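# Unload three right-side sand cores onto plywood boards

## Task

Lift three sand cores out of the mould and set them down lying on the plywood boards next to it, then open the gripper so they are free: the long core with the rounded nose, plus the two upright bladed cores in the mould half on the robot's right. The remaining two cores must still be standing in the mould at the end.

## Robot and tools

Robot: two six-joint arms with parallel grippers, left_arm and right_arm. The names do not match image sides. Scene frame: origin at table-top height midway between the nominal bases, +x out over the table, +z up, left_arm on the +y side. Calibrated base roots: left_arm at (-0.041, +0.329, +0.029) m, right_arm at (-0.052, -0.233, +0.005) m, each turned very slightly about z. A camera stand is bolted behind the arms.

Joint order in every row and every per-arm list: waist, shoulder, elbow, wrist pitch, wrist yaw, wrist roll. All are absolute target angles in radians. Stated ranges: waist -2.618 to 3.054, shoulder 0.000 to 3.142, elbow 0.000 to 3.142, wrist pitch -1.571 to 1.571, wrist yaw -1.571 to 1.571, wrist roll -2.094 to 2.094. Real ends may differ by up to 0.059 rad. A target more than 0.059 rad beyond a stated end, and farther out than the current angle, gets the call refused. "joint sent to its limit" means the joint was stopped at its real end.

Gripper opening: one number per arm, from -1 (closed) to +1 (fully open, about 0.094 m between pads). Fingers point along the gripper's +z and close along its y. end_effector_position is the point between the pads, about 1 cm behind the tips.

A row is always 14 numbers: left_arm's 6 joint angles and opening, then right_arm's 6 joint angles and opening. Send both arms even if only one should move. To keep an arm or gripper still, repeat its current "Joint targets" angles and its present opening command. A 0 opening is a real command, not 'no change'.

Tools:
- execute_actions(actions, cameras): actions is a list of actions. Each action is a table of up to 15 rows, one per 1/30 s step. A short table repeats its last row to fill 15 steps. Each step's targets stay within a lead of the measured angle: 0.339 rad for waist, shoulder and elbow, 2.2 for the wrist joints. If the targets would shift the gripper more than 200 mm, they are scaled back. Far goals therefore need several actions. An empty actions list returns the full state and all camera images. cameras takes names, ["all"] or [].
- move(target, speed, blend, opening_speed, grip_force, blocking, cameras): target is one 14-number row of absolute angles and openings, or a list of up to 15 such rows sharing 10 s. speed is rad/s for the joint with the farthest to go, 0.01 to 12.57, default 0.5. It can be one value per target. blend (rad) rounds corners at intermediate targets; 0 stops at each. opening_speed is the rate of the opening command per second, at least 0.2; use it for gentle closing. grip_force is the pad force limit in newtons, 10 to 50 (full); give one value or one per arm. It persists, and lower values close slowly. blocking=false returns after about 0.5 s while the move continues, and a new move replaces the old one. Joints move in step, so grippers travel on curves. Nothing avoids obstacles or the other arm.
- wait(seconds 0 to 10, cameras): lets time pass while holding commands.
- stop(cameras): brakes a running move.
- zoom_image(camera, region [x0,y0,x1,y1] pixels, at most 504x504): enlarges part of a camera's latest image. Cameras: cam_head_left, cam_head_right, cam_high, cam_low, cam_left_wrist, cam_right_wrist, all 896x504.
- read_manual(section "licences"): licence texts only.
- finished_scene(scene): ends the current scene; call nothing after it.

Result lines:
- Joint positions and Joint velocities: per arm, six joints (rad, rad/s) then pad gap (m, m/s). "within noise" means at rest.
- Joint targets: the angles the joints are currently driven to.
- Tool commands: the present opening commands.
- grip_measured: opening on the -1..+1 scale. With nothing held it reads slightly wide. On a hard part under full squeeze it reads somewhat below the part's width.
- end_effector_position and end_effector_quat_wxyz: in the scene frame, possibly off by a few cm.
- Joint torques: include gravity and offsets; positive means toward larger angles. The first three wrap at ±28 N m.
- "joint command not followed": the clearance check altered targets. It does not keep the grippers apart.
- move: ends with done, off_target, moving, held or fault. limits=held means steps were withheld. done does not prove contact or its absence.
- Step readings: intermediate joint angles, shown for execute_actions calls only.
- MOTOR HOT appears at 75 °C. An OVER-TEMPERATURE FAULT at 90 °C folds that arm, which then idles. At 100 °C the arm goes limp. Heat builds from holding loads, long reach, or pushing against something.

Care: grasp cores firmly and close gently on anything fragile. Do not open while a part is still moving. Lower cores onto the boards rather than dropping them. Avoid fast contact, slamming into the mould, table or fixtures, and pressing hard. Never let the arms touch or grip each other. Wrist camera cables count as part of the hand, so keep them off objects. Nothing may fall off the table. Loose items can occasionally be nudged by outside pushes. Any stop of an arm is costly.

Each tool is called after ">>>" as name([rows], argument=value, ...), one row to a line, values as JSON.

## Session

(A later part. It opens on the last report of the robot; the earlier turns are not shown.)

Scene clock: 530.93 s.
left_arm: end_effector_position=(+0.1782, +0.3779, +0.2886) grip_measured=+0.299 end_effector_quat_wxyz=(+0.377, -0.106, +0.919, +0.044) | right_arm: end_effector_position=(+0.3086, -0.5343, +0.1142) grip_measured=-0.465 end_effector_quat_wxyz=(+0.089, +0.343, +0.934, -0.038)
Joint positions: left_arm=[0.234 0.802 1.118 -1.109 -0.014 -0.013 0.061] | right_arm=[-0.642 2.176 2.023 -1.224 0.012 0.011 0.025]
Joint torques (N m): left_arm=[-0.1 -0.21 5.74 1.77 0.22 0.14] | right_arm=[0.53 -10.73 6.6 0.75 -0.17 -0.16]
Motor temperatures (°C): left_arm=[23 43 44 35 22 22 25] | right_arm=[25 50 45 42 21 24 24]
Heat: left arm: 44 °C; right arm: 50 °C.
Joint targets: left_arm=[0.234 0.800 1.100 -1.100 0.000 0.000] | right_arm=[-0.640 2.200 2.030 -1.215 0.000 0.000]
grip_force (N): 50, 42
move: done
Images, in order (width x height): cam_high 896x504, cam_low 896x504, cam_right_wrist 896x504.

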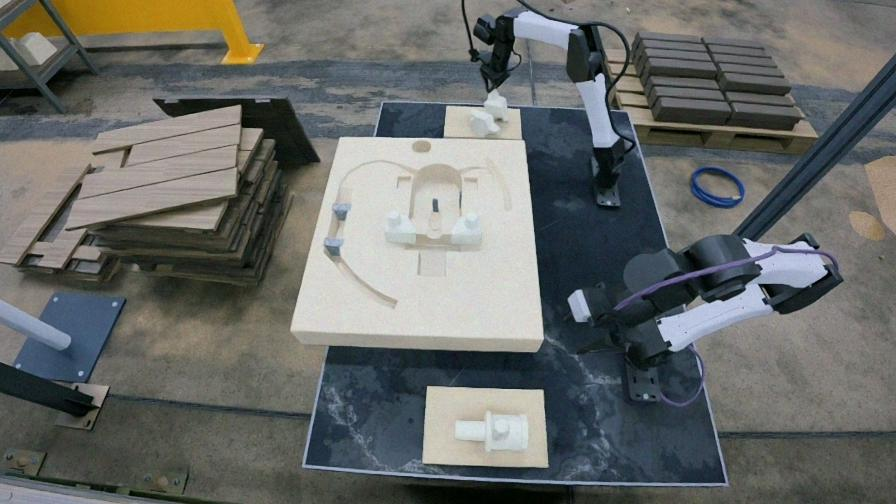

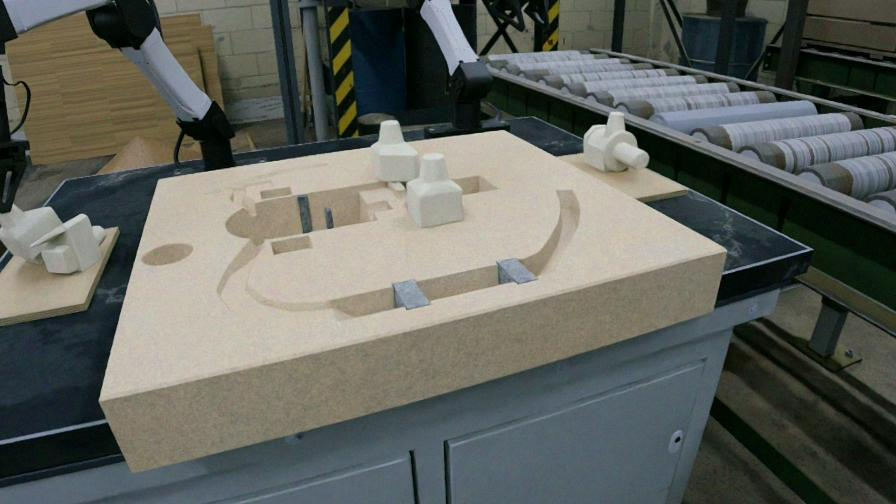

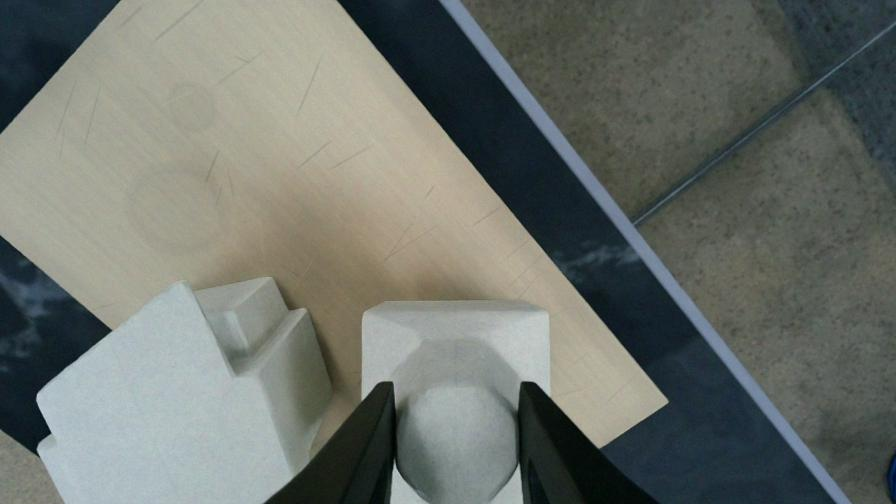

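>>> move(target=[0.234, 0.8, 1.1, -1.1, 0, 0, 0.3, -0.64, 2.225, 2.03, -1.205, 0, 0, -1], speed=0.08)

>>> move(target=[0.234, 0.8, 1.1, -1.1, 0, 0, 0.3, -0.64, 2.30, 2.065, -1.17, 0, 0, -1], speed=0.08, grip_force=[50, 18], cameras=["cam_low","cam_right_wrist","cam_high"])

>>> zoom_image(camera="cam_high", region=[440, 40, 600, 160])

Scene clock: 539.37 s.
left_arm: end_effector_position=(+0.1782, +0.3779, +0.2886) grip_measured=+0.299 end_effector_quat_wxyz=(+0.377, -0.106, +0.919, +0.044) | right_arm: end_effector_position=(+0.3100, -0.5348, +0.1134) grip_measured=-0.465 end_effector_quat_wxyz=(+0.091, +0.343, +0.934, -0.037)
Joint positions: left_arm=[0.234 0.802 1.118 -1.109 -0.014 -0.013 0.061] | right_arm=[-0.642 2.181 2.027 -1.221 0.01 0.011 0.025]
Joint torques (N m): left_arm=[-0.14 -0.14 5.75 1.76 0.21 0.12] | right_arm=[0.4 -8.9 6.22 0.83 -0.1 -0.19]
Heat: left arm: 44 °C; right arm: 49 °C.
Joint targets: left_arm=[0.234 0.800 1.100 -1.100 0.000 0.000] | right_arm=[-0.640 2.225 2.030 -1.205 0.000 0.000]
grip_force (N): 50, 42
move: off_target (right_arm); right_arm: the shoulder is farthest, 0.044 rad from its target

Scene clock: 540.67 s.
left_arm: end_effector_position=(+0.1782, +0.3779, +0.2886) grip_measured=+0.299 end_effector_quat_wxyz=(+0.377, -0.106, +0.919, +0.044) | right_arm: end_effector_position=(+0.3391, -0.5589, +0.0981) grip_measured=-0.451 end_effector_quat_wxyz=(+0.132, +0.340, +0.930, -0.052)
Joint positions: left_arm=[0.234 0.802 1.118 -1.109 -0.014 -0.013 0.061] | right_arm=[-0.642 2.257 2.07 -1.1 0.01 0.008 0.026]
Joint torques (N m): left_arm=[-0.06 -0.2 5.78 1.77 0.22 0.13] | right_arm=[0.21 -9.84 5.71 0.23 -0.14 -0.13]
Heat: left arm: 44 °C; right arm: 49 °C.
Joint targets: left_arm=[0.234 0.800 1.100 -1.100 0.000 0.000] | right_arm=[-0.640 2.300 2.065 -1.170 0.000 0.000]
grip_force (N): 50, 18
move: off_target (right_arm); right_arm: the wrist pitch is farthest, 0.070 rad from its target
Images, in order (width x height): cam_high 896x504, cam_low 896x504, cam_right_wrist 896x504.

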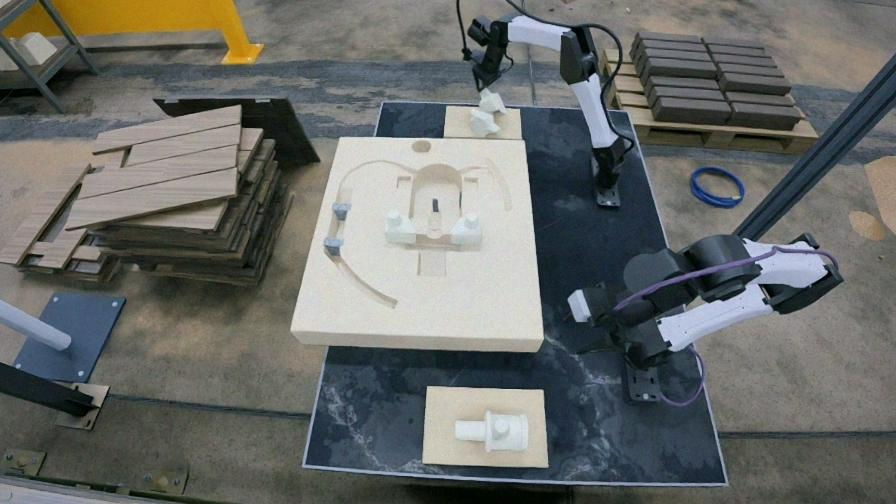

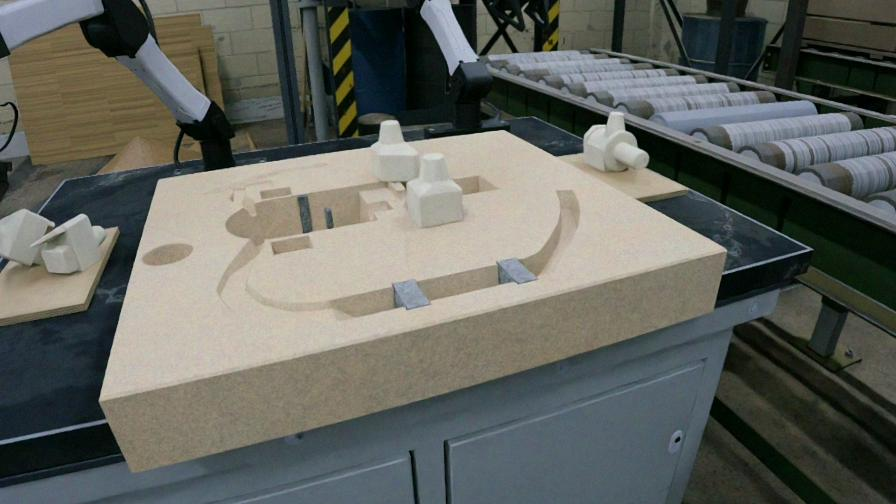

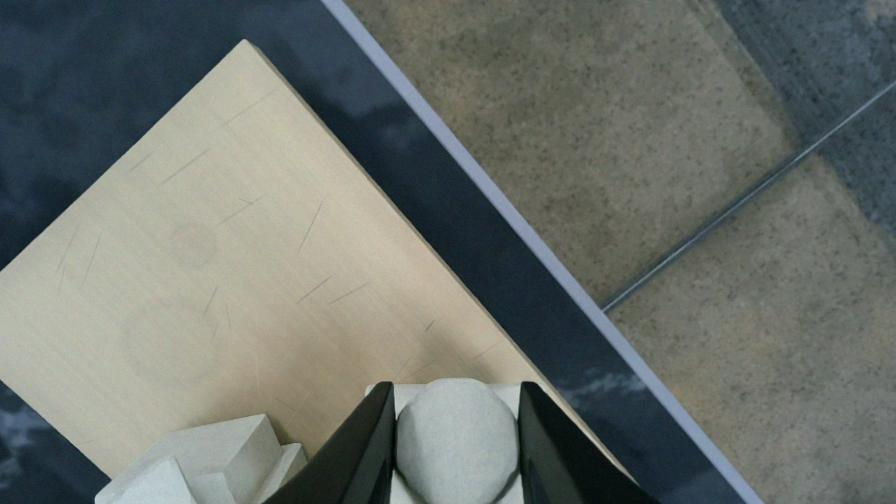

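Scaled by 3.150 from the camera's 896x504 image, which has a finer 1280x720 frame.

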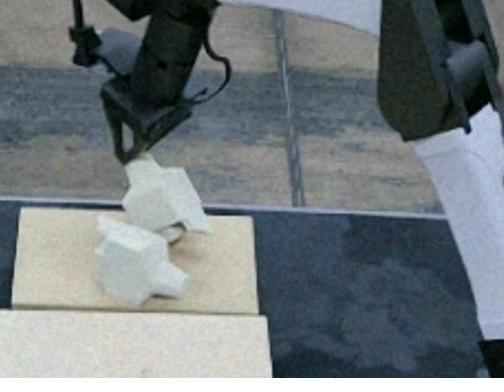

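>>> move(target=[0.234, 0.8, 1.1, -1.1, 0, 0, 0.3, -0.64, 2.29, 2.01, -1.05, 0, 0, -1], speed=0.06, grip_force=[50, 12], cameras=["cam_low","cam_right_wrist","cam_high"])

>>> zoom_image(camera="cam_high", region=[440, 40, 600, 160])

>>> zoom_image(camera="cam_low", region=[0, 160, 160, 300])

Scene clock: 550.03 s.
left_arm: end_effector_position=(+0.1782, +0.3779, +0.2886) grip_measured=+0.299 end_effector_quat_wxyz=(+0.377, -0.106, +0.919, +0.044) | right_arm: end_effector_position=(+0.3480, -0.5663, +0.0917) grip_measured=-0.447 end_effector_quat_wxyz=(+0.154, +0.338, +0.926, -0.060)
Joint positions: left_arm=[0.234 0.802 1.118 -1.109 -0.014 -0.013 0.061] | right_arm=[-0.642 2.257 2.031 -1.013 0.01 0.007 0.026]
Joint torques (N m): left_arm=[-0.02 -0.14 5.76 1.75 0.24 0.15] | right_arm=[0.38 -10.81 4.64 0.58 -0.13 -0.11]
Heat: left arm: 43 °C; right arm: 48 °C.
Joint targets: left_arm=[0.234 0.800 1.100 -1.100 0.000 0.000] | right_arm=[-0.640 2.290 2.010 -1.050 0.000 0.000]
grip_force (N): 50, 12
move: off_target (right_arm); right_arm: the wrist pitch is farthest, 0.037 rad from its target
Images, in order (width x height): cam_high 896x504, cam_low 896x504, cam_right_wrist 896x504.

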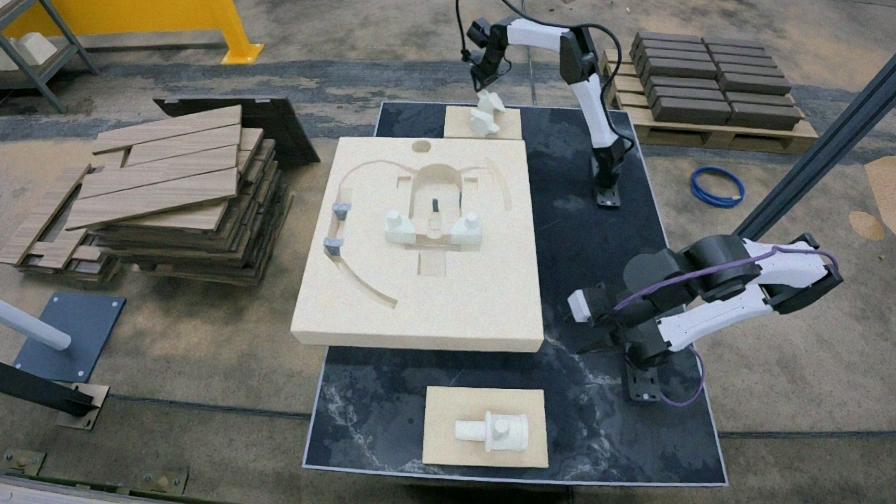

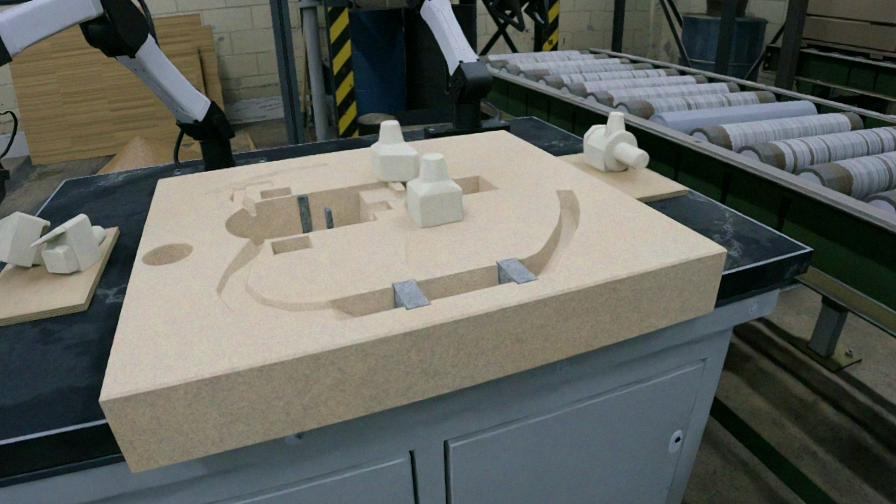

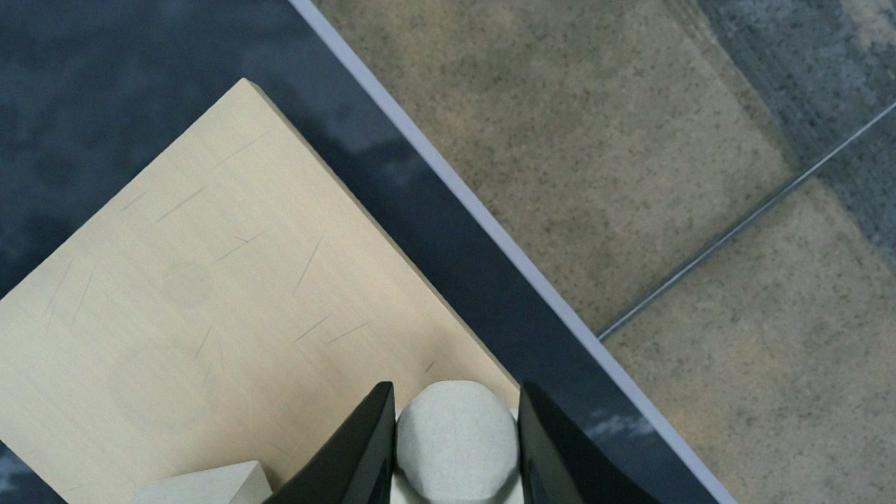

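Scaled by 3.150 from the camera's 896x504 image, which has a finer 1280x720 frame.

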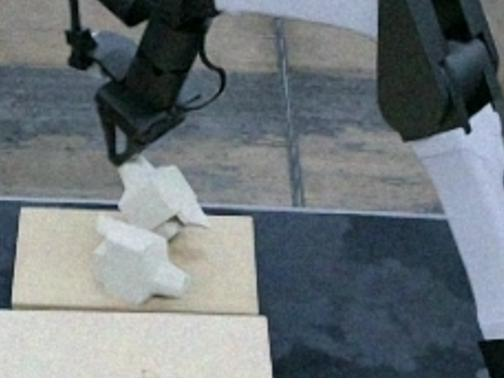

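Scaled by 3.150 from the camera's 896x504 image, which has a finer 1280x720 frame.

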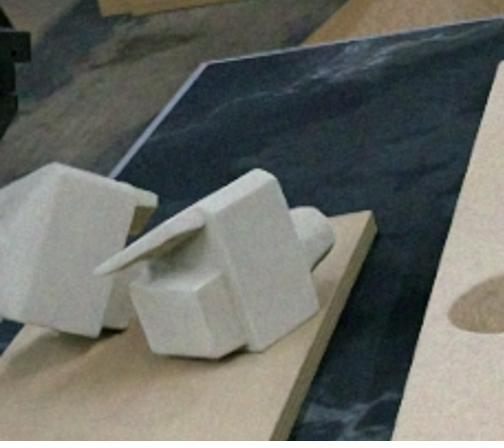

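>>> move(target=[0.234, 0.8, 1.1, -1.1, 0, 0, 0.3, -0.64, 2.265, 1.92, -0.96, 0, 0, -1], speed=0.06, grip_force=[50, 10], cameras=["cam_low","cam_right_wrist","cam_high"])

>>> zoom_image(camera="cam_high", region=[440, 40, 600, 160])

>>> zoom_image(camera="cam_low", region=[0, 160, 160, 300])

Scene clock: 561.33 s.
left_arm: end_effector_position=(+0.1782, +0.3779, +0.2886) grip_measured=+0.299 end_effector_quat_wxyz=(+0.377, -0.106, +0.919, +0.044) | right_arm: end_effector_position=(+0.3432, -0.5623, +0.0659) grip_measured=-0.446 end_effector_quat_wxyz=(+0.143, +0.339, +0.928, -0.056)
Joint positions: left_arm=[0.234 0.802 1.118 -1.109 -0.014 -0.013 0.061] | right_arm=[-0.642 2.257 1.936 -0.942 0.01 0.007 0.026]
Joint torques (N m): left_arm=[-0.12 -0.18 5.78 1.75 0.22 0.16] | right_arm=[0.49 -13.24 5.11 0.68 -0.06 -0.13]
Heat: left arm: 43 °C; right arm: 48 °C.
Joint targets: left_arm=[0.234 0.800 1.100 -1.100 0.000 0.000] | right_arm=[-0.640 2.265 1.920 -0.960 0.000 0.000]
grip_force (N): 50, 10
move: done
Images, in order (width x height): cam_high 896x504, cam_low 896x504, cam_right_wrist 896x504.

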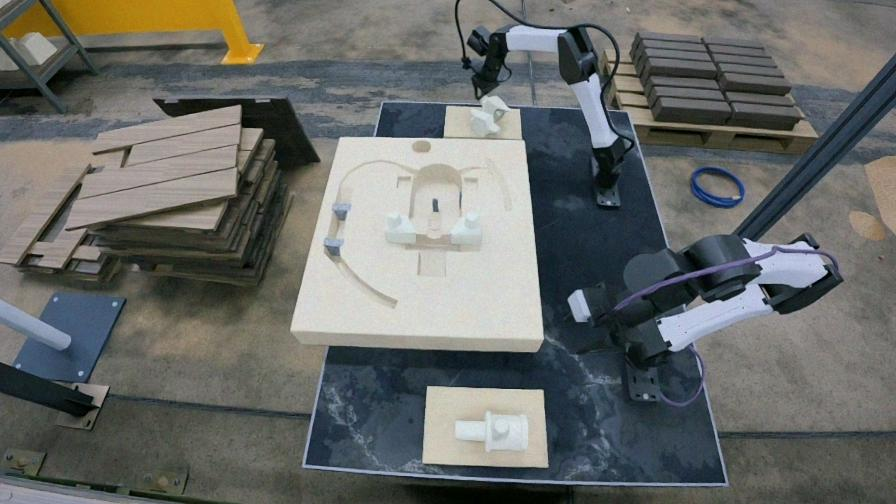

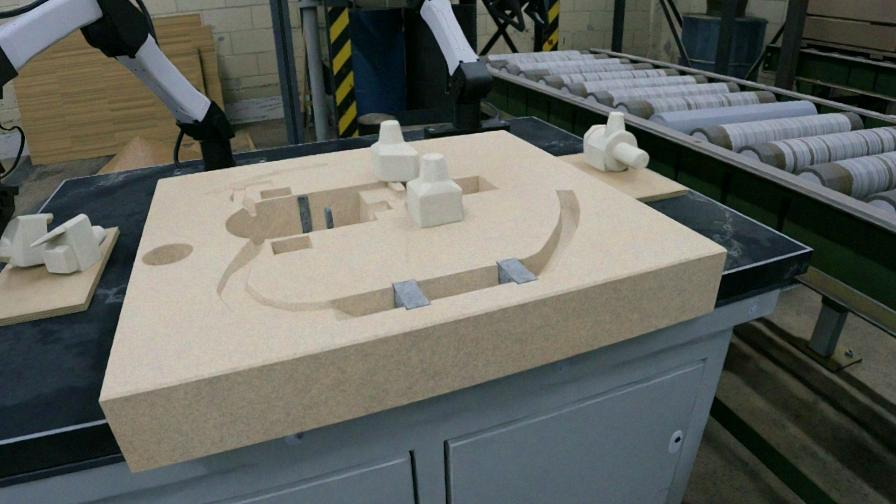

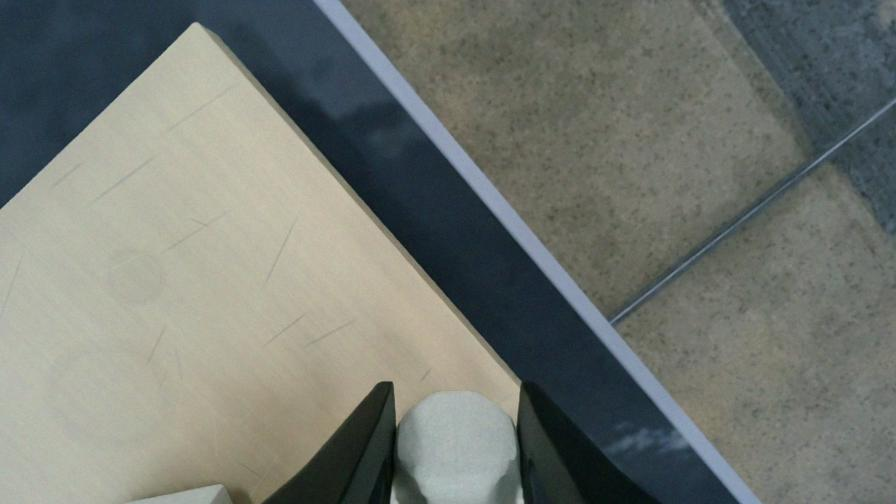

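Scaled by 3.150 from the camera's 896x504 image, which has a finer 1280x720 frame.

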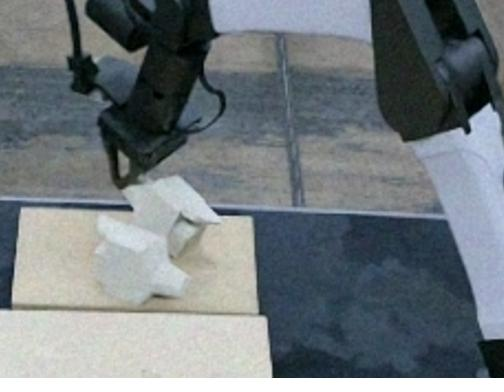

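Scaled by 3.150 from the camera's 896x504 image, which has a finer 1280x720 frame.

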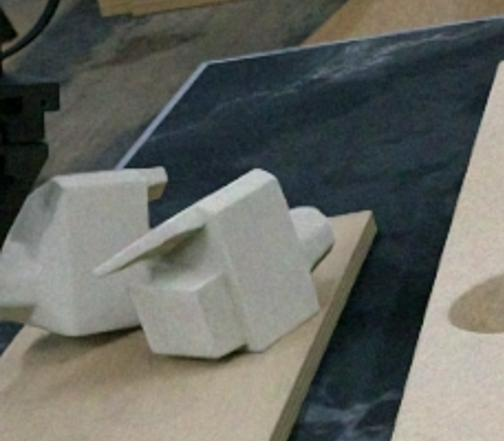

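>>> move(target=[0.234, 0.8, 1.1, -1.1, 0, 0, 0.3, -0.64, 2.26, 1.86, -0.90, 0, 0, -1], speed=0.06)

>>> zoom_image(camera="cam_low", region=[0, 160, 160, 300])

Scene clock: 568.87 s.
left_arm: end_effector_position=(+0.1782, +0.3779, +0.2886) grip_measured=+0.299 end_effector_quat_wxyz=(+0.377, -0.106, +0.919, +0.044) | right_arm: end_effector_position=(+0.3395, -0.5592, +0.0490) grip_measured=-0.446 end_effector_quat_wxyz=(+0.137, +0.339, +0.929, -0.054)
Joint positions: left_arm=[0.234 0.802 1.118 -1.109 -0.014 -0.013 0.061] | right_arm=[-0.642 2.257 1.872 -0.891 0.01 0.007 0.026]
Joint torques (N m): left_arm=[-0.09 -0.27 5.83 1.75 0.21 0.14] | right_arm=[0.36 -13.68 5.44 0.77 -0.09 -0.14]
Heat: left arm: 43 °C; right arm: 49 °C.
Joint targets: left_arm=[0.234 0.800 1.100 -1.100 0.000 0.000] | right_arm=[-0.640 2.260 1.860 -0.900 0.000 0.000]
grip_force (N): 50, 10
move: done

Scaled by 3.150 from the camera's 896x504 image, which has a finer 1280x720 frame.
This view is cut from an older image: the scene may have changed since it was taken.

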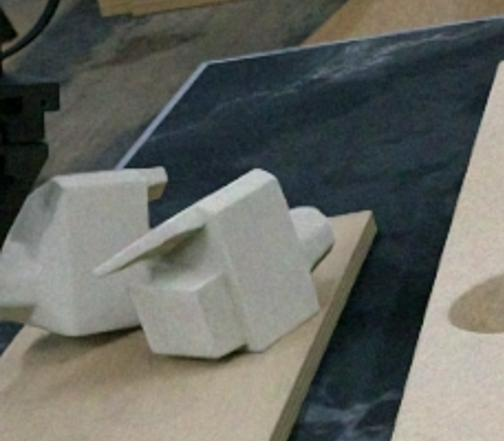

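Release slowly.

>>> move(target=[0.234, 0.8, 1.1, -1.1, 0, 0, 0.3, -0.64, 2.26, 1.86, -0.90, 0, 0, 0.1], opening_speed=0.3, cameras=["cam_low","cam_right_wrist","cam_high"])

>>> zoom_image(camera="cam_low", region=[0, 160, 160, 300])

>>> zoom_image(camera="cam_high", region=[440, 40, 600, 160])

Scene clock: 576.43 s.
left_arm: end_effector_position=(+0.1782, +0.3779, +0.2886) grip_measured=+0.299 end_effector_quat_wxyz=(+0.377, -0.106, +0.919, +0.044) | right_arm: end_effector_position=(+0.3395, -0.5593, +0.0491) grip_measured=+0.098 end_effector_quat_wxyz=(+0.137, +0.339, +0.929, -0.054)
Joint positions: left_arm=[0.234 0.802 1.118 -1.109 -0.014 -0.013 0.061] | right_arm=[-0.642 2.257 1.872 -0.89 0.01 0.007 0.052]
Joint torques (N m): left_arm=[-0.14 -0.18 5.75 1.76 0.22 0.13] | right_arm=[0.39 -13.79 5.3 0.81 -0.13 -0.12]
Heat: left arm: 43 °C; right arm: 50 °C.
Joint targets: left_arm=[0.234 0.800 1.100 -1.100 0.000 0.000] | right_arm=[-0.640 2.260 1.860 -0.900 0.000 0.000]
grip_force (N): 50, 10
move: done
Images, in order (width x height): cam_high 896x504, cam_low 896x504, cam_right_wrist 896x504.

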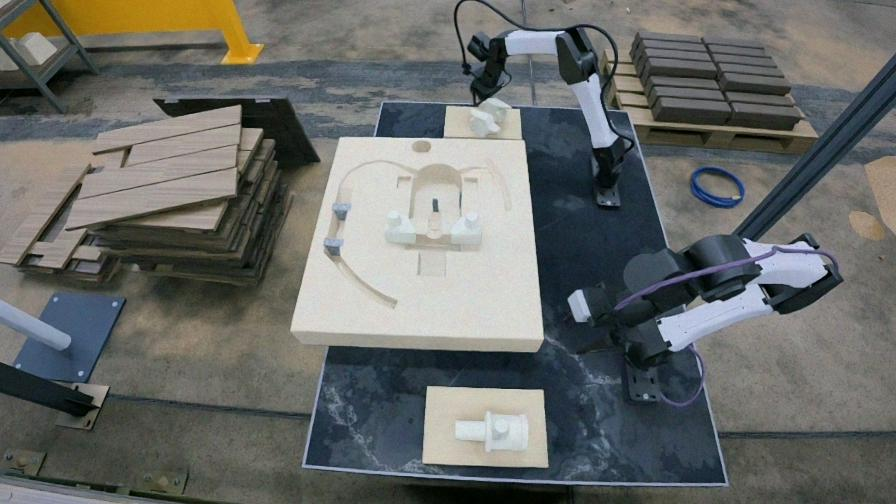

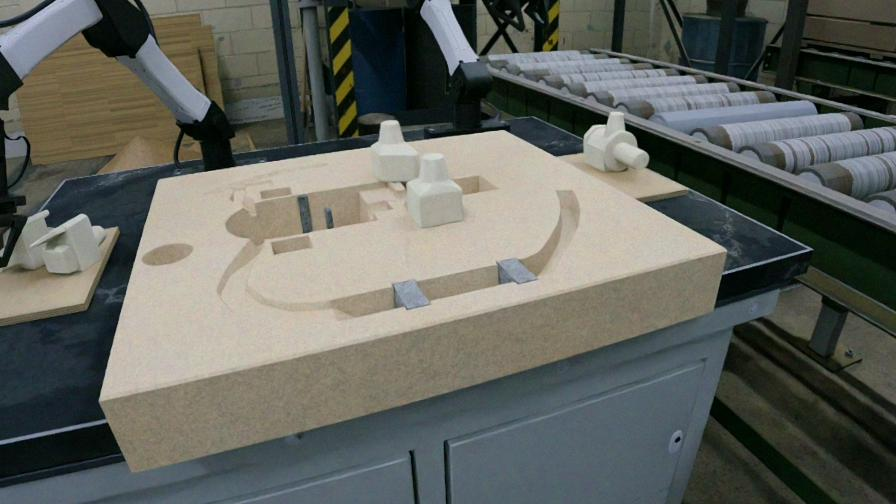

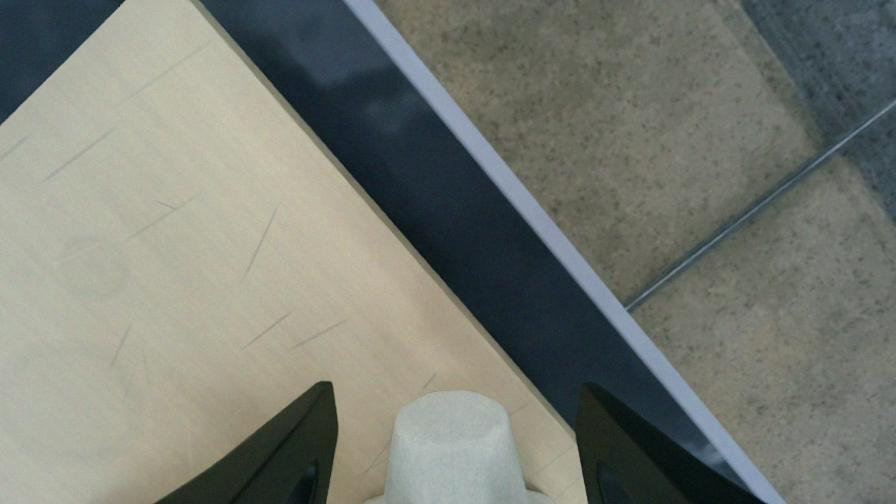

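Scaled by 3.150 from the camera's 896x504 image, which has a finer 1280x720 frame.

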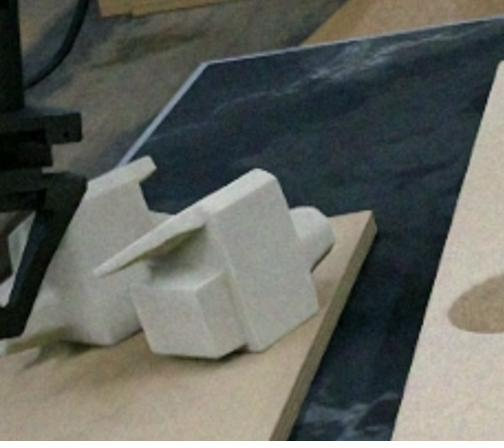

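Scaled by 3.150 from the camera's 896x504 image, which has a finer 1280x720 frame.

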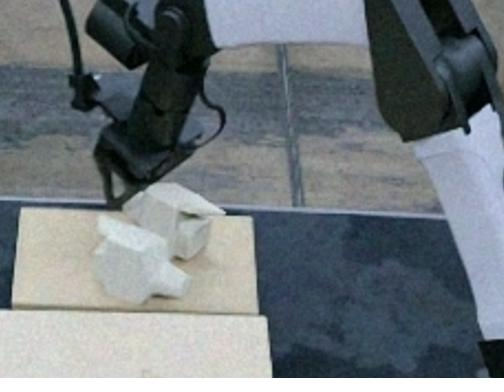

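>>> move([
  [0.234, 0.8, 1.1, -1.1, 0, 0, 0.3, -0.64, 2.24, 2.1, -1.1, 0, 0, 0.1],
  [0.234, 0.8, 1.1, -1.1, 0, 0, 0.3, -0.64, 1.9, 2.1, -1.2, 0, 0, 0.1],
], speed=0.4, blend=[0.05,0], cameras=["cam_head_right","cam_low"])

>>> zoom_image(camera="cam_head_right", region=[500, 240, 680, 420])

>>> finished_scene(scene=1)

Scene clock: 582.33 s.
left_arm: end_effector_position=(+0.1782, +0.3779, +0.2886) grip_measured=+0.299 end_effector_quat_wxyz=(+0.377, -0.106, +0.919, +0.044) | right_arm: end_effector_position=(+0.3102, -0.5350, +0.2538) grip_measured=+0.098 end_effector_quat_wxyz=(+0.253, +0.331, +0.904, -0.095)
Joint positions: left_arm=[0.234 0.802 1.118 -1.109 -0.014 -0.013 0.061] | right_arm=[-0.642 1.92 2.083 -1.188 0.01 0.007 0.052]
Joint torques (N m): left_arm=[-0.13 -0.17 5.76 1.75 0.21 0.14] | right_arm=[0.36 -12.96 7.38 1.13 -0.11 -0.13]
Motor temperatures (°C): left_arm=[23 40 43 36 22 22 25] | right_arm=[25 51 41 37 21 24 23]
Heat: left arm: 43 °C; right arm: 51 °C.
Joint targets: left_arm=[0.234 0.800 1.100 -1.100 0.000 0.000] | right_arm=[-0.640 1.900 2.100 -1.200 0.000 0.000]
grip_force (N): 50, 10
move: done
Images, in order (width x height): cam_head_right 896x504, cam_low 896x504.

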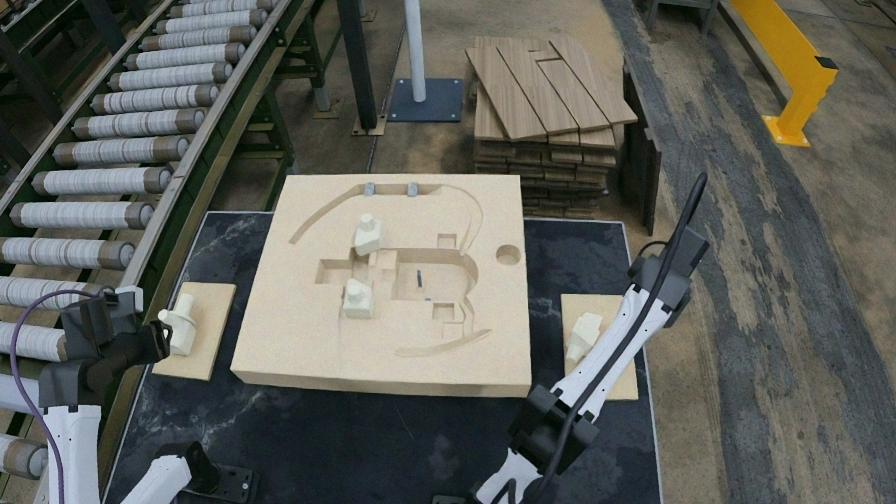

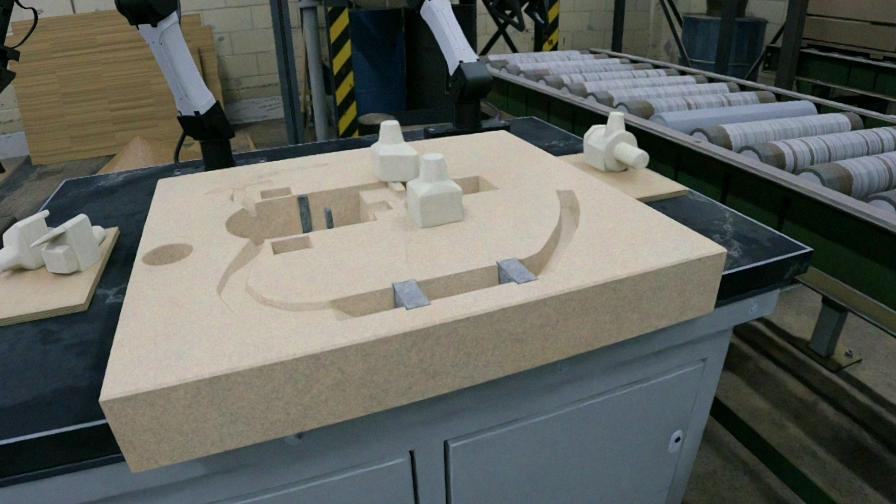

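Scaled by 2.800 from the camera's 896x504 image, which has a finer 1280x720 frame.

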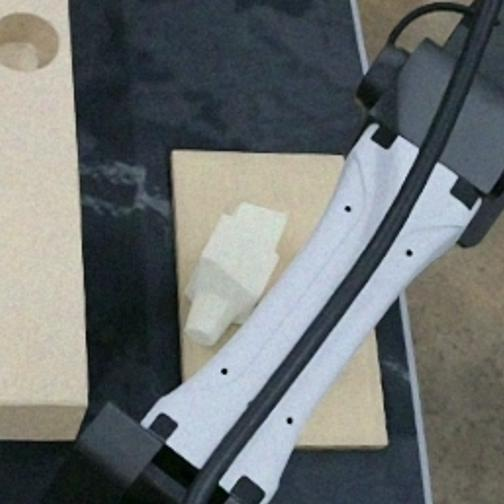

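The scene is finished: the task was done.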